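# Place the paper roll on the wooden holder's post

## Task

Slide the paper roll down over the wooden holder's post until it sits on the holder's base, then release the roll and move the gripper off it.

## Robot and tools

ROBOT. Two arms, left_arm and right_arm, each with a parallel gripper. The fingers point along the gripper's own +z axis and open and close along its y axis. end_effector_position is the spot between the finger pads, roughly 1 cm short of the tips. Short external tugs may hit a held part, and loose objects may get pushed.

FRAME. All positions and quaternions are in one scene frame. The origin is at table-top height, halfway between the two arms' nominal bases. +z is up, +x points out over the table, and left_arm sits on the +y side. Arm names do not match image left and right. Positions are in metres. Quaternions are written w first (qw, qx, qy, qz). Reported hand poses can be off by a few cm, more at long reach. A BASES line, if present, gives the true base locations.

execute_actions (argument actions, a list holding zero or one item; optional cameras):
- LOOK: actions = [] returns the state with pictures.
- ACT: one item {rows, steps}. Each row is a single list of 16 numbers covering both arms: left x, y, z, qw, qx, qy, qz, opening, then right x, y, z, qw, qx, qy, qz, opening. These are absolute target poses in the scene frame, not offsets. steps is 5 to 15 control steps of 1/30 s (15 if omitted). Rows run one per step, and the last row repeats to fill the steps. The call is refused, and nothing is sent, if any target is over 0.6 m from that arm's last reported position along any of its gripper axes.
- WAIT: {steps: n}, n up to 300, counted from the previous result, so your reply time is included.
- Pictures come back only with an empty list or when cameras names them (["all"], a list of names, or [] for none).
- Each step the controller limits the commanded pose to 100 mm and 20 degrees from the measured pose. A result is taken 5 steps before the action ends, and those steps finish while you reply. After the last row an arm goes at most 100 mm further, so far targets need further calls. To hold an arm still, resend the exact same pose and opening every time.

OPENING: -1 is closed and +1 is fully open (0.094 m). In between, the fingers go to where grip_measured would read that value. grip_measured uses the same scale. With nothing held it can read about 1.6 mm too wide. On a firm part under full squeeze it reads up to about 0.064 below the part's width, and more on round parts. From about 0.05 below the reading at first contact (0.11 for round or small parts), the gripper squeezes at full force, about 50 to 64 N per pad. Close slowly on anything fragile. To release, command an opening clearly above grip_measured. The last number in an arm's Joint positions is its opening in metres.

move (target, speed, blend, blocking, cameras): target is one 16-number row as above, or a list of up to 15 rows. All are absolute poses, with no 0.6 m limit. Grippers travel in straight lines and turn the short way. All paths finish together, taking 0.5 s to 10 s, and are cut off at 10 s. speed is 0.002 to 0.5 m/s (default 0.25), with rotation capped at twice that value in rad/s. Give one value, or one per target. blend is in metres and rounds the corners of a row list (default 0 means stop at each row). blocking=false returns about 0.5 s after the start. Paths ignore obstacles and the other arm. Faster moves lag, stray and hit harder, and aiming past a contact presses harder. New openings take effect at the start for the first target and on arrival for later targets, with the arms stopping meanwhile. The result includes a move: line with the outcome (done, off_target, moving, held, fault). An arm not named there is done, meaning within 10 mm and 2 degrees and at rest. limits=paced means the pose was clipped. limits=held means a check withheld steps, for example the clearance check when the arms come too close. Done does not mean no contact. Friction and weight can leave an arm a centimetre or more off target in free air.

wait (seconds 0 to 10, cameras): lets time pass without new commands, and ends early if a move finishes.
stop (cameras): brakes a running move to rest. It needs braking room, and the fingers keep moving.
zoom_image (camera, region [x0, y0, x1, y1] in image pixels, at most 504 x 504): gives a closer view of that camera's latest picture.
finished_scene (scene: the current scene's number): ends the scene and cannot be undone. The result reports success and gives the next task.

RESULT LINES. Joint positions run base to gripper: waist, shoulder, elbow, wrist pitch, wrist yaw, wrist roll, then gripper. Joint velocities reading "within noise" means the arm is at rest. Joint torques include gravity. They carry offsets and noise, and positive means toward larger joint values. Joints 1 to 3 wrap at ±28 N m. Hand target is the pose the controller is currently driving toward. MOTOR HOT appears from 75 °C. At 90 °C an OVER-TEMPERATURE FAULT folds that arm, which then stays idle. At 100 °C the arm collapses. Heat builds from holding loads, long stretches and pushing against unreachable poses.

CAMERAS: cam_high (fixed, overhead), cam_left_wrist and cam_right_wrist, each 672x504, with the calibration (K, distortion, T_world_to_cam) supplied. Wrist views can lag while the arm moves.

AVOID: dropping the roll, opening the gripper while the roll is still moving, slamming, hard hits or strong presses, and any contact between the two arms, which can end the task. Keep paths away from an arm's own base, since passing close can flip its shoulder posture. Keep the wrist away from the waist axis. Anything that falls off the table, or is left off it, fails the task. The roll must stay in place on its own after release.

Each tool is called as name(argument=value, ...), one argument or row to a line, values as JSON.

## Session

execute_actions(
  actions=[],
)

Scene clock: 0.00 s of 4400.00 s.
left_arm: end_effector_position=(+0.4202, +0.4363, +0.1842) grip_measured=+1.000 end_effector_quat_wxyz=(+0.502, -0.148, +0.852, +0.022) | right_arm: end_effector_position=(+0.3129, -0.0584, +0.2484) grip_measured=+1.000 end_effector_quat_wxyz=(+0.226, -0.313, +0.833, +0.396)
Joint positions: left_arm=[0.514 1.361 0.847 -0.026 0.275 0.032 0.094] | right_arm=[0.374 1.689 1.564 -0.823 -0.767 -0.075 0.094]
Joint velocities: within noise
Joint torques (N m): no reading
Motor temperatures (°C): left_arm=[23 24 21 24 22 21 23] | right_arm=[23 23 22 22 22 23 24]
Heat: left arm: 24 °C; right arm: 24 °C.
Hand target: left_arm +0.4204, +0.4360, +0.1883; +0.505, -0.146, +0.850, +0.022 | right_arm +0.3117, -0.0574, +0.2582; +0.235, -0.319, +0.826, +0.401
camera_calibration:
cam_left_wrist: T_world_to_cam=[[0.309565, -0.923343, 0.227172, 0.226925], [-0.769323, -0.383616, -0.510863, 0.609734], [0.558849, -0.0166232, -0.829103, 0.0287855], [0, 0, 0, 1]] pos_world=[0.382748, 0.443912, 0.283806]
cam_right_wrist: T_world_to_cam=[[0.784237, -0.424313, -0.452692, -0.15854], [-0.588642, -0.739459, -0.326651, 0.24589], [-0.196145, 0.522645, -0.82968, 0.401938], [0, 0, 0, 1]] pos_world=[0.347912, -0.0955156, 0.34203]

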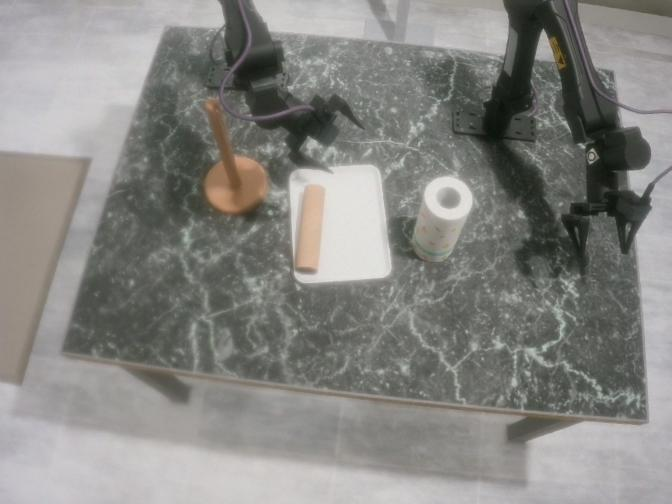

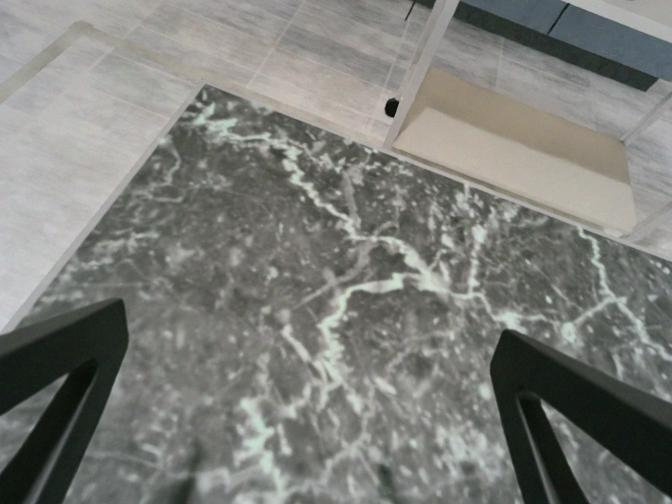

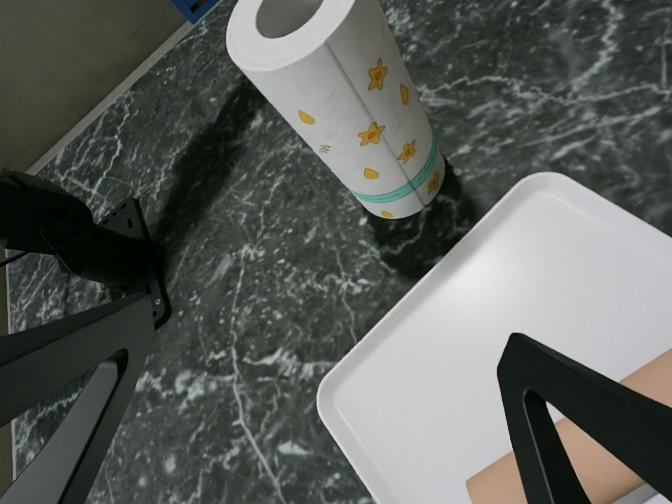

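zoom_image(
  camera="cam_high",
  region=[380, 150, 500, 290],
)

zoom_image(
  camera="cam_high",
  region=[170, 80, 300, 230],
)

Scaled by 3.600 from the camera's 672x504 image, which has a finer 960x720 frame.

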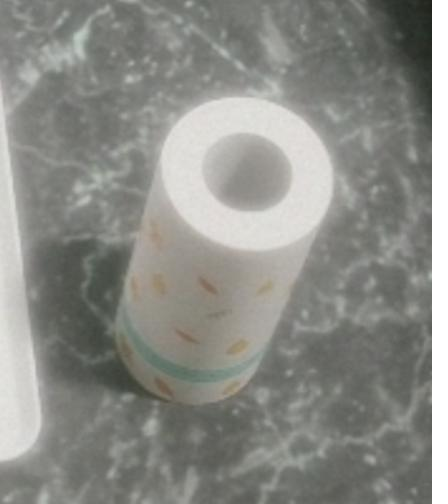

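Scaled by 3.360 from the camera's 672x504 image, which has a finer 960x720 frame.

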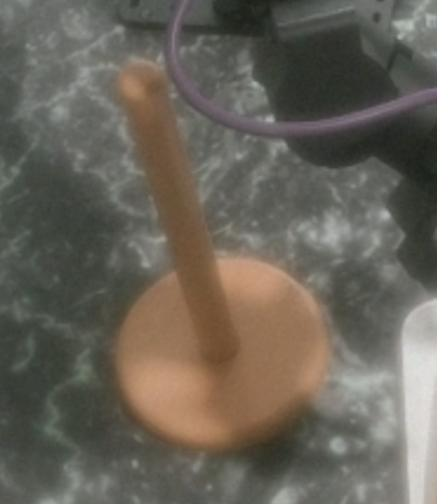

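move(
  target=[0.4204,0.436,0.1883,0.505,-0.146,0.85,0.022,1,0.279,0.032,0.175,0.662,-0.267,0.645,0.274,1],
  speed=0.4,
  cameras=["cam_right_wrist","cam_high"],
)

Scene clock: 5.77 s of 4400.00 s.
left_arm: end_effector_position=(+0.4202, +0.4363, +0.1842) grip_measured=+1.000 end_effector_quat_wxyz=(+0.502, -0.148, +0.852, +0.022) | right_arm: end_effector_position=(+0.2790, +0.0311, +0.1810) grip_measured=+1.000 end_effector_quat_wxyz=(+0.661, -0.267, +0.643, +0.279)
Joint positions: left_arm=[0.514 1.361 0.847 -0.026 0.275 0.032 0.094] | right_arm=[0.9 1.788 0.612 1.206 0.121 0.002 0.094]
Joint velocities: within noise
Joint torques (N m): left_arm=[0.05 -6.5 7.84 1.98 0.13 -0.01] | right_arm=[0.49 -6.53 5.33 2.01 0.13 -0.02]
Motor temperatures (°C): left_arm=[23 24 21 26 22 21 23] | right_arm=[23 24 23 23 22 23 24]
Heat: left arm: 26 °C; right arm: 24 °C.
Hand target: left_arm +0.4204, +0.4360, +0.1884; +0.505, -0.146, +0.850, +0.022 | right_arm +0.2789, +0.0319, +0.1751; +0.662, -0.267, +0.645, +0.274
Off the commanded pose: left_arm 0.004 m, 0 deg | right_arm 0.006 m, 1 deg.
Kept back: nothing.
move: done
camera_calibration:
cam_right_wrist: T_world_to_cam=[[0.722114, -0.681881, 0.116572, -0.202152], [-0.234847, -0.400146, -0.88585, 0.26203], [0.65069, 0.612308, -0.449088, -0.0154017], [0, 0, 0, 1]] pos_world=[0.217535, -0.0235624, 0.248768]
Images, in order (width x height): cam_high 672x504, cam_right_wrist 672x504.

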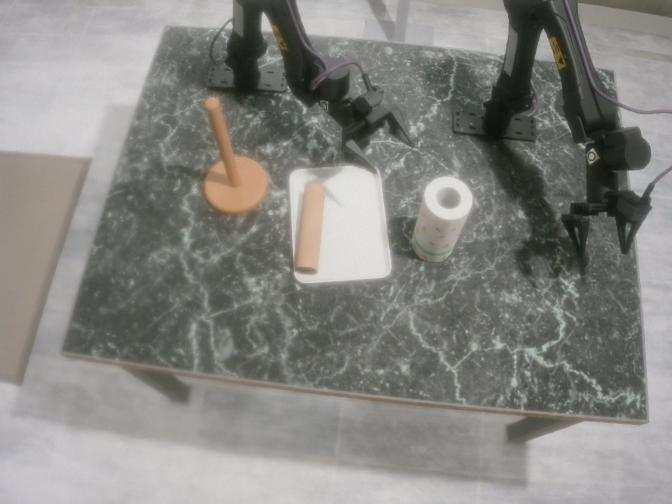

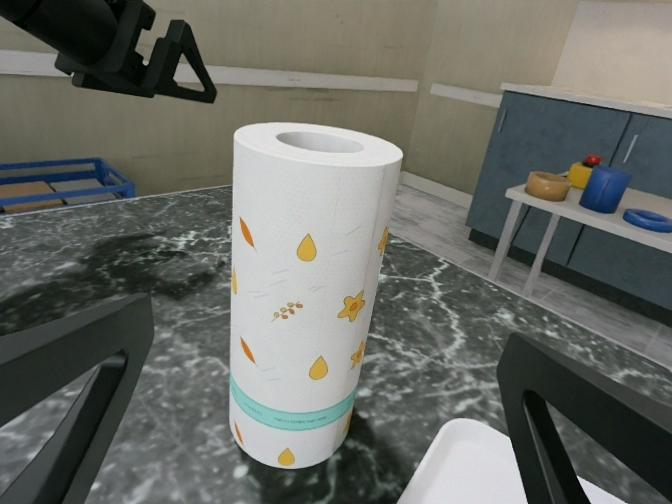

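move(
  target=[
    [0.4204,0.436,0.1883,0.505,-0.146,0.85,0.022,1,0.280,0.053,0.165,0.662,-0.267,0.645,0.274,1],
    [0.4204,0.436,0.1883,0.505,-0.146,0.85,0.022,1,0.371,0.1445,0.162,0.662,-0.267,0.645,0.274,1],
    [0.4204,0.436,0.1883,0.505,-0.146,0.85,0.022,1,0.371,0.1445,0.162,0.662,-0.267,0.645,0.274,0.4],
  ],
  speed=[0.25,0.18,0.1],
  blend=[0.01,0,0],
  cameras=["cam_right_wrist","cam_high"],
)

Scene clock: 8.47 s of 4400.00 s.
left_arm: end_effector_position=(+0.4202, +0.4363, +0.1842) grip_measured=+1.000 end_effector_quat_wxyz=(+0.502, -0.148, +0.852, +0.022) | right_arm: end_effector_position=(+0.3652, +0.1396, +0.1693) grip_measured=+0.566 end_effector_quat_wxyz=(+0.665, -0.262, +0.643, +0.275)
Joint positions: left_arm=[0.514 1.361 0.847 -0.026 0.275 0.032 0.094] | right_arm=[0.901 2.215 1.239 1.012 0.134 0.001 0.074]
Joint velocities: within noise
Joint torques (N m): left_arm=[-0.05 -6.54 7.94 1.96 0.11 -0.02] | right_arm=[-0.49 -10.66 9.42 1.71 -0.15 -0.02]
Motor temperatures (°C): left_arm=[23 24 21 26 22 21 23] | right_arm=[23 24 23 24 22 23 24]
Heat: left arm: 26 °C; right arm: 24 °C.
Hand target: left_arm +0.4204, +0.4360, +0.1884; +0.505, -0.146, +0.850, +0.022 | right_arm +0.3706, +0.1440, +0.1621; +0.662, -0.267, +0.645, +0.274
Off the commanded pose: left_arm 0.004 m, 0 deg | right_arm 0.011 m, 1 deg.
Kept back: nothing.
move: off_target (right_arm); target 3's new opening was sent with right_arm's hand 0.011 m and 1 deg from that target
camera_calibration:
cam_right_wrist: T_world_to_cam=[[0.712713, -0.691618, 0.117073, -0.18441], [-0.236484, -0.394037, -0.88815, 0.315476], [0.660391, 0.60531, -0.444392, -0.146539], [0, 0, 0, 1]] pos_world=[0.302809, 0.0854692, 0.236659]
Images, in order (width x height): cam_high 672x504, cam_right_wrist 672x504.

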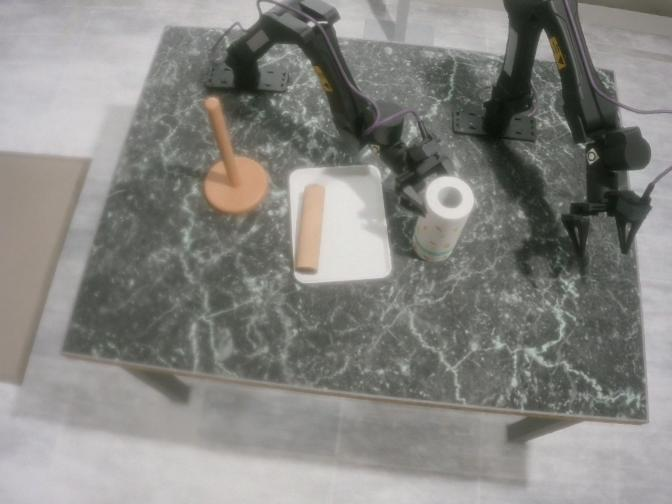

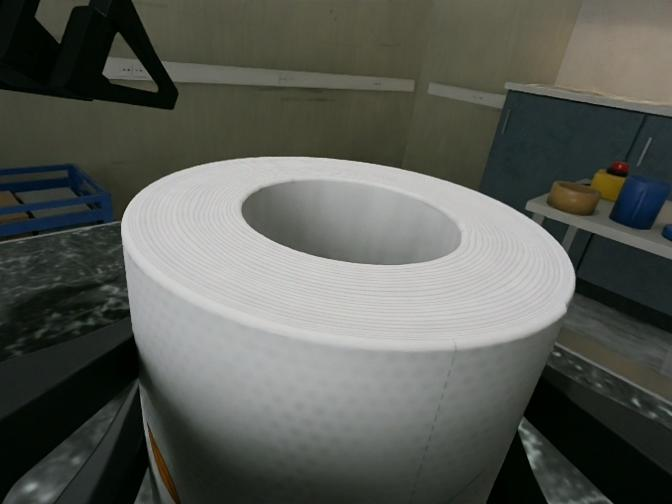

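move(
  target=[
    [0.4204,0.436,0.1883,0.505,-0.146,0.85,0.022,1,0.365,0.138,0.25,0.662,-0.267,0.645,0.274,0.4],
    [0.4204,0.436,0.1883,0.505,-0.146,0.85,0.022,1,0.30,-0.05,0.52,0.662,-0.267,0.645,0.274,0.4],
    [0.4204,0.436,0.1883,0.505,-0.146,0.85,0.022,1,0.279,-0.287,0.525,0.662,-0.267,0.645,0.274,0.4],
  ],
  speed=0.28,
  blend=0.05,
  cameras=["cam_high"],
)

zoom_image(
  camera="cam_high",
  region=[130, 0, 290, 130],
)

Scene clock: 11.97 s of 4400.00 s.
left_arm: end_effector_position=(+0.4202, +0.4363, +0.1842) grip_measured=+1.000 end_effector_quat_wxyz=(+0.502, -0.148, +0.852, +0.022) | right_arm: end_effector_position=(+0.2807, -0.2883, +0.5197) grip_measured=+0.576 end_effector_quat_wxyz=(+0.657, -0.258, +0.653, +0.275)
Joint positions: left_arm=[0.514 1.361 0.847 -0.026 0.275 0.032 0.094] | right_arm=[-0.442 1.199 1.594 -0.356 -1.201 0.057 0.074]
Joint velocities: within noise
Joint torques (N m): left_arm=[0.01 -6.54 7.87 1.97 0.1 -0.01] | right_arm=[-0.1 -2.69 6.78 1.64 -0.12 0.1]
Motor temperatures (°C): left_arm=[23 25 21 27 22 21 23] | right_arm=[23 25 23 25 22 23 24]
Heat: left arm: 27 °C; right arm: 25 °C.
Hand target: left_arm +0.4204, +0.4360, +0.1884; +0.505, -0.146, +0.850, +0.022 | right_arm +0.2789, -0.2870, +0.5249; +0.661, -0.267, +0.645, +0.274
Off the commanded pose: left_arm 0.004 m, 0 deg | right_arm 0.006 m, 2 deg.
Kept back: nothing.
move: done; blend cut to 0.0442 m at target 1
Images, in order (width x height): cam_high 672x504.

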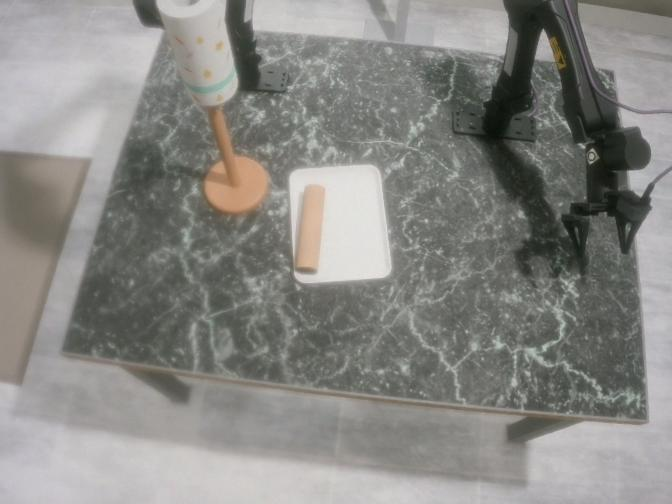

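Scaled by 3.150 from the camera's 672x504 image, which has a finer 960x720 frame.

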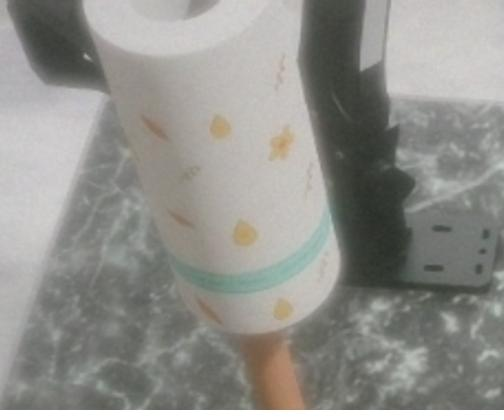

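move(
  target=[
    [0.4204,0.436,0.1883,0.505,-0.146,0.85,0.022,1,0.276,-0.296,0.50,0.662,-0.267,0.645,0.274,0.4],
    [0.4204,0.436,0.1883,0.505,-0.146,0.85,0.022,1,0.276,-0.296,0.41,0.662,-0.267,0.645,0.274,0.4],
  ],
  speed=[0.1,0.08],
  blend=0.01,
  cameras=["cam_high"],
)

zoom_image(
  camera="cam_high",
  region=[130, 10, 290, 170],
)

Scene clock: 14.50 s of 4400.00 s.
left_arm: end_effector_position=(+0.4202, +0.4363, +0.1842) grip_measured=+1.000 end_effector_quat_wxyz=(+0.502, -0.148, +0.852, +0.022) | right_arm: end_effector_position=(+0.2844, -0.2984, +0.4041) grip_measured=+0.576 end_effector_quat_wxyz=(+0.653, -0.257, +0.655, +0.281)
Joint positions: left_arm=[0.514 1.361 0.847 -0.026 0.275 0.032 0.094] | right_arm=[-0.482 1.052 1.021 0.064 -1.249 0.063 0.074]
Joint velocities: within noise
Joint torques (N m): left_arm=[0.02 -6.53 7.94 1.99 0.13 -0.03] | right_arm=[-0.65 -5.42 6.17 1.6 -0.14 0.08]
Motor temperatures (°C): left_arm=[23 25 21 27 22 21 23] | right_arm=[23 25 23 25 22 23 25]
Heat: left arm: 27 °C; right arm: 25 °C.
Hand target: left_arm +0.4204, +0.4360, +0.1884; +0.505, -0.146, +0.850, +0.022 | right_arm +0.2762, -0.2958, +0.4099; +0.661, -0.267, +0.645, +0.273
Off the commanded pose: left_arm 0.004 m, 0 deg | right_arm 0.011 m, 2 deg.
Kept back: nothing.
move: off_target (right_arm)
Images, in order (width x height): cam_high 672x504.

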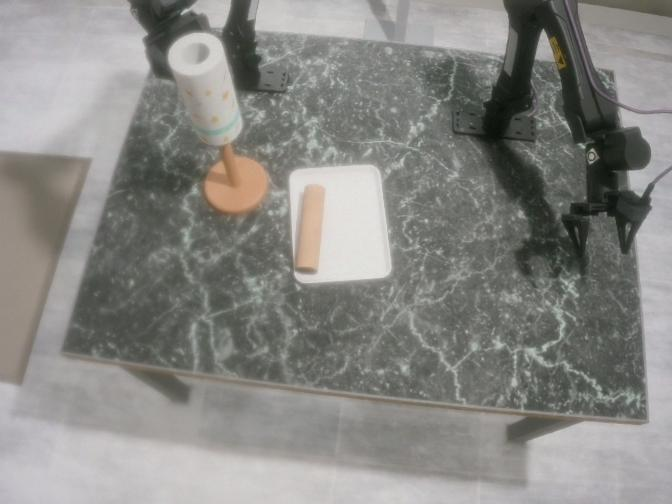

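Scaled by 3.150 from the camera's 672x504 image, which has a finer 960x720 frame.

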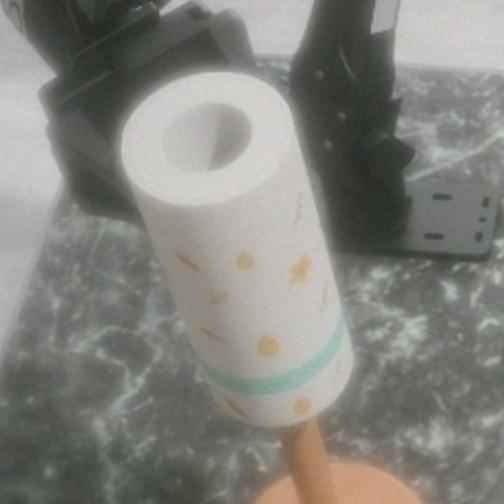

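move(
  target=[
    [0.4204,0.436,0.1883,0.505,-0.146,0.85,0.022,1,0.277,-0.294,0.24,0.662,-0.267,0.645,0.274,0.4],
    [0.4204,0.436,0.1883,0.505,-0.146,0.85,0.022,1,0.277,-0.294,0.18,0.662,-0.267,0.645,0.274,0.4],
  ],
  speed=[0.12,0.05],
  blend=0.01,
  cameras=["cam_high"],
)

zoom_image(
  camera="cam_high",
  region=[150, 80, 310, 240],
)

Scene clock: 17.87 s of 4400.00 s.
left_arm: end_effector_position=(+0.4202, +0.4363, +0.1842) grip_measured=+1.000 end_effector_quat_wxyz=(+0.502, -0.148, +0.852, +0.022) | right_arm: end_effector_position=(+0.2788, -0.2955, +0.1821) grip_measured=+0.576 end_effector_quat_wxyz=(+0.660, -0.266, +0.648, +0.273)
Joint positions: left_arm=[0.514 1.361 0.847 -0.026 0.275 0.032 0.094] | right_arm=[-0.482 1.436 0.24 1.258 -1.25 0.063 0.074]
Joint velocities: left_arm=[within noise] | right_arm=[0.007 0.046 -0.027 0.154 -0.066 0.11 0.001]
Joint torques (N m): left_arm=[0.02 -6.5 7.88 1.98 0.12 -0.03] | right_arm=[0.1 -3.1 3.82 1.54 0.02 0.04]
Motor temperatures (°C): left_arm=[23 25 22 27 22 21 23] | right_arm=[23 24 23 25 22 23 25]
Heat: left arm: 27 °C; right arm: 25 °C.
Hand target: left_arm +0.4204, +0.4360, +0.1884; +0.505, -0.146, +0.850, +0.022 | right_arm +0.2770, -0.2940, +0.1800; +0.661, -0.267, +0.646, +0.273
Off the commanded pose: left_arm 0.004 m, 0 deg | right_arm 0.003 m, 0 deg.
Kept back: nothing.
move: done
Images, in order (width x height): cam_high 672x504.

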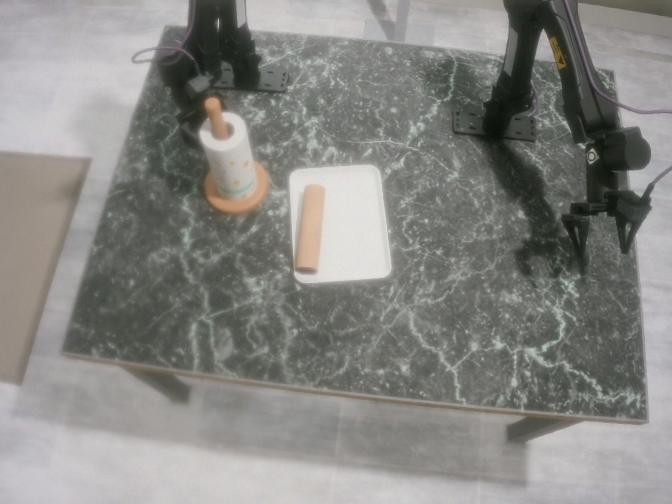

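Scaled by 3.150 from the camera's 672x504 image, which has a finer 960x720 frame.

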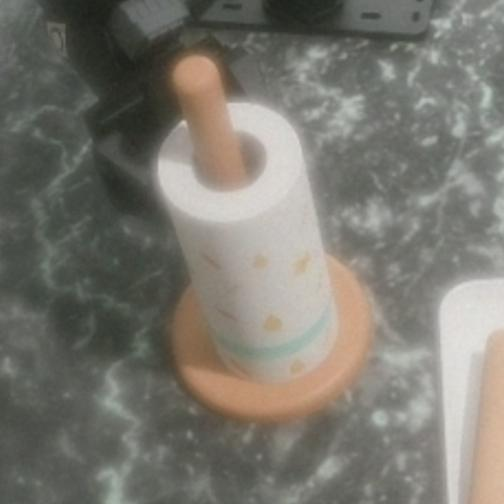

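move(
  target=[0.4204,0.436,0.1883,0.505,-0.146,0.85,0.022,1,0.277,-0.294,0.158,0.662,-0.267,0.645,0.274,0.4],
  speed=0.05,
  cameras=["cam_high"],
)

zoom_image(
  camera="cam_high",
  region=[150, 80, 310, 240],
)

Scene clock: 18.93 s of 4400.00 s.
left_arm: end_effector_position=(+0.4202, +0.4363, +0.1842) grip_measured=+1.000 end_effector_quat_wxyz=(+0.502, -0.148, +0.852, +0.022) | right_arm: end_effector_position=(+0.2780, -0.2946, +0.1792) grip_measured=+0.576 end_effector_quat_wxyz=(+0.675, -0.273, +0.629, +0.274)
Joint positions: left_arm=[0.514 1.361 0.847 -0.026 0.275 0.032 0.094] | right_arm=[-0.482 1.586 0.22 1.562 -1.259 0.162 0.074]
Joint velocities: within noise
Joint torques (N m): left_arm=[0.05 -6.52 7.88 1.97 0.11 -0.01] | right_arm=[-0.01 -0.66 1.63 0.98 0.15 -0.73]
Motor temperatures (°C): left_arm=[23 25 22 27 22 21 23] | right_arm=[23 24 23 25 22 23 25]
Heat: left arm: 27 °C; right arm: 25 °C.
Hand target: left_arm +0.4204, +0.4360, +0.1884; +0.505, -0.146, +0.850, +0.022 | right_arm +0.2758, -0.2937, +0.1589; +0.663, -0.266, +0.643, +0.276
Off the commanded pose: left_arm 0.004 m, 0 deg | right_arm 0.021 m, 2 deg.
Kept back: nothing.
move: off_target (right_arm)
Images, in order (width x height): cam_high 672x504.

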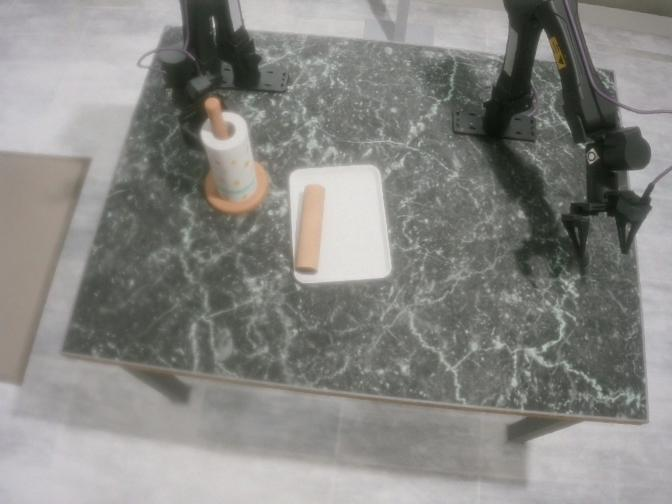

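Scaled by 3.150 from the camera's 672x504 image, which has a finer 960x720 frame.

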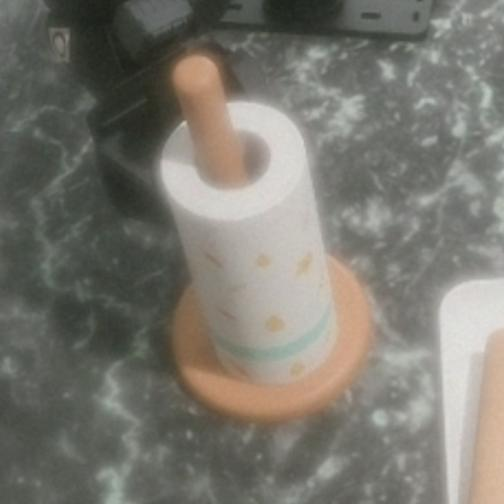

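move(
  target=[
    [0.4204,0.436,0.1883,0.505,-0.146,0.85,0.022,1,0.278,-0.2945,0.176,0.67,-0.271,0.635,0.274,1],
    [0.4204,0.436,0.1883,0.505,-0.146,0.85,0.022,1,0.203,-0.37,0.19,0.662,-0.267,0.645,0.274,1],
  ],
  speed=[0.1,0.15],
  cameras=["cam_high"],
)

zoom_image(
  camera="cam_high",
  region=[150, 80, 310, 240],
)

Scene clock: 21.27 s of 4400.00 s.
left_arm: end_effector_position=(+0.4202, +0.4363, +0.1842) grip_measured=+1.000 end_effector_quat_wxyz=(+0.502, -0.148, +0.852, +0.022) | right_arm: end_effector_position=(+0.2070, -0.3714, +0.1909) grip_measured=+0.998 end_effector_quat_wxyz=(+0.681, -0.193, +0.681, +0.189)
Joint positions: left_arm=[0.514 1.361 0.847 -0.026 0.275 0.032 0.094] | right_arm=[-1.039 1.272 0.086 1.544 -1.573 0.353 0.094]
Joint velocities: within noise
Joint torques (N m): left_arm=[0.01 -6.46 7.87 1.95 0.11 -0.01] | right_arm=[-0.69 -3.74 3.49 0.92 0.16 0.09]
Motor temperatures (°C): left_arm=[23 25 22 28 22 21 23] | right_arm=[23 24 23 25 22 23 25]
Heat: left arm: 28 °C; right arm: 25 °C.
Hand target: left_arm +0.4204, +0.4360, +0.1884; +0.505, -0.146, +0.850, +0.022 | right_arm +0.2043, -0.3694, +0.1899; +0.680, -0.190, +0.682, +0.191
Off the commanded pose: left_arm 0.004 m, 0 deg | right_arm 0.004 m, 14 deg.
joint sent to its limit (right arm) — joint 5 (wrist yaw), lower limit.
Kept back: nothing.
move: off_target (right_arm)
Images, in order (width x height): cam_high 672x504.

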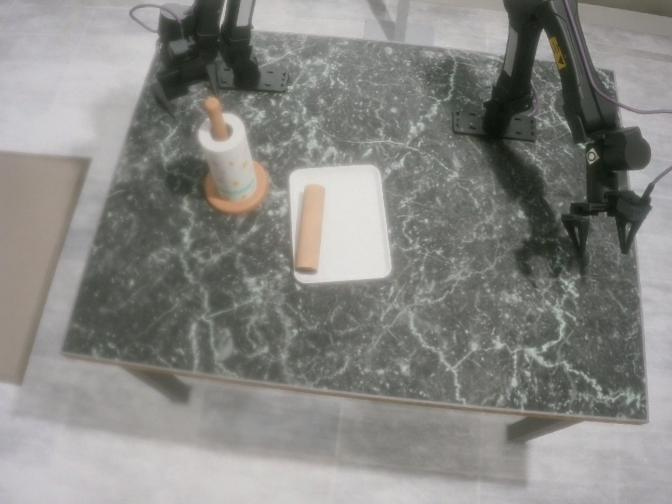

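Scaled by 3.150 from the camera's 672x504 image, which has a finer 960x720 frame.

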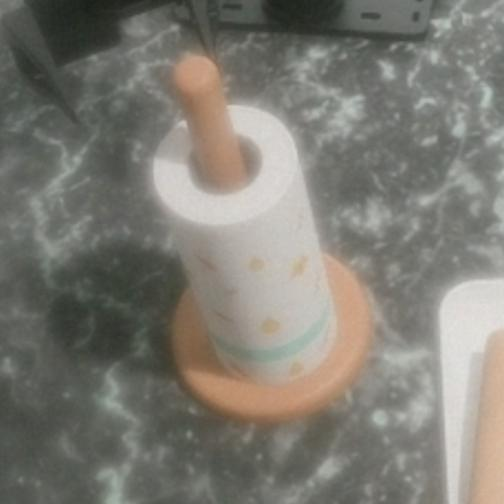

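finished_scene(
  scene=2,
)

The scene is finished: the task was done.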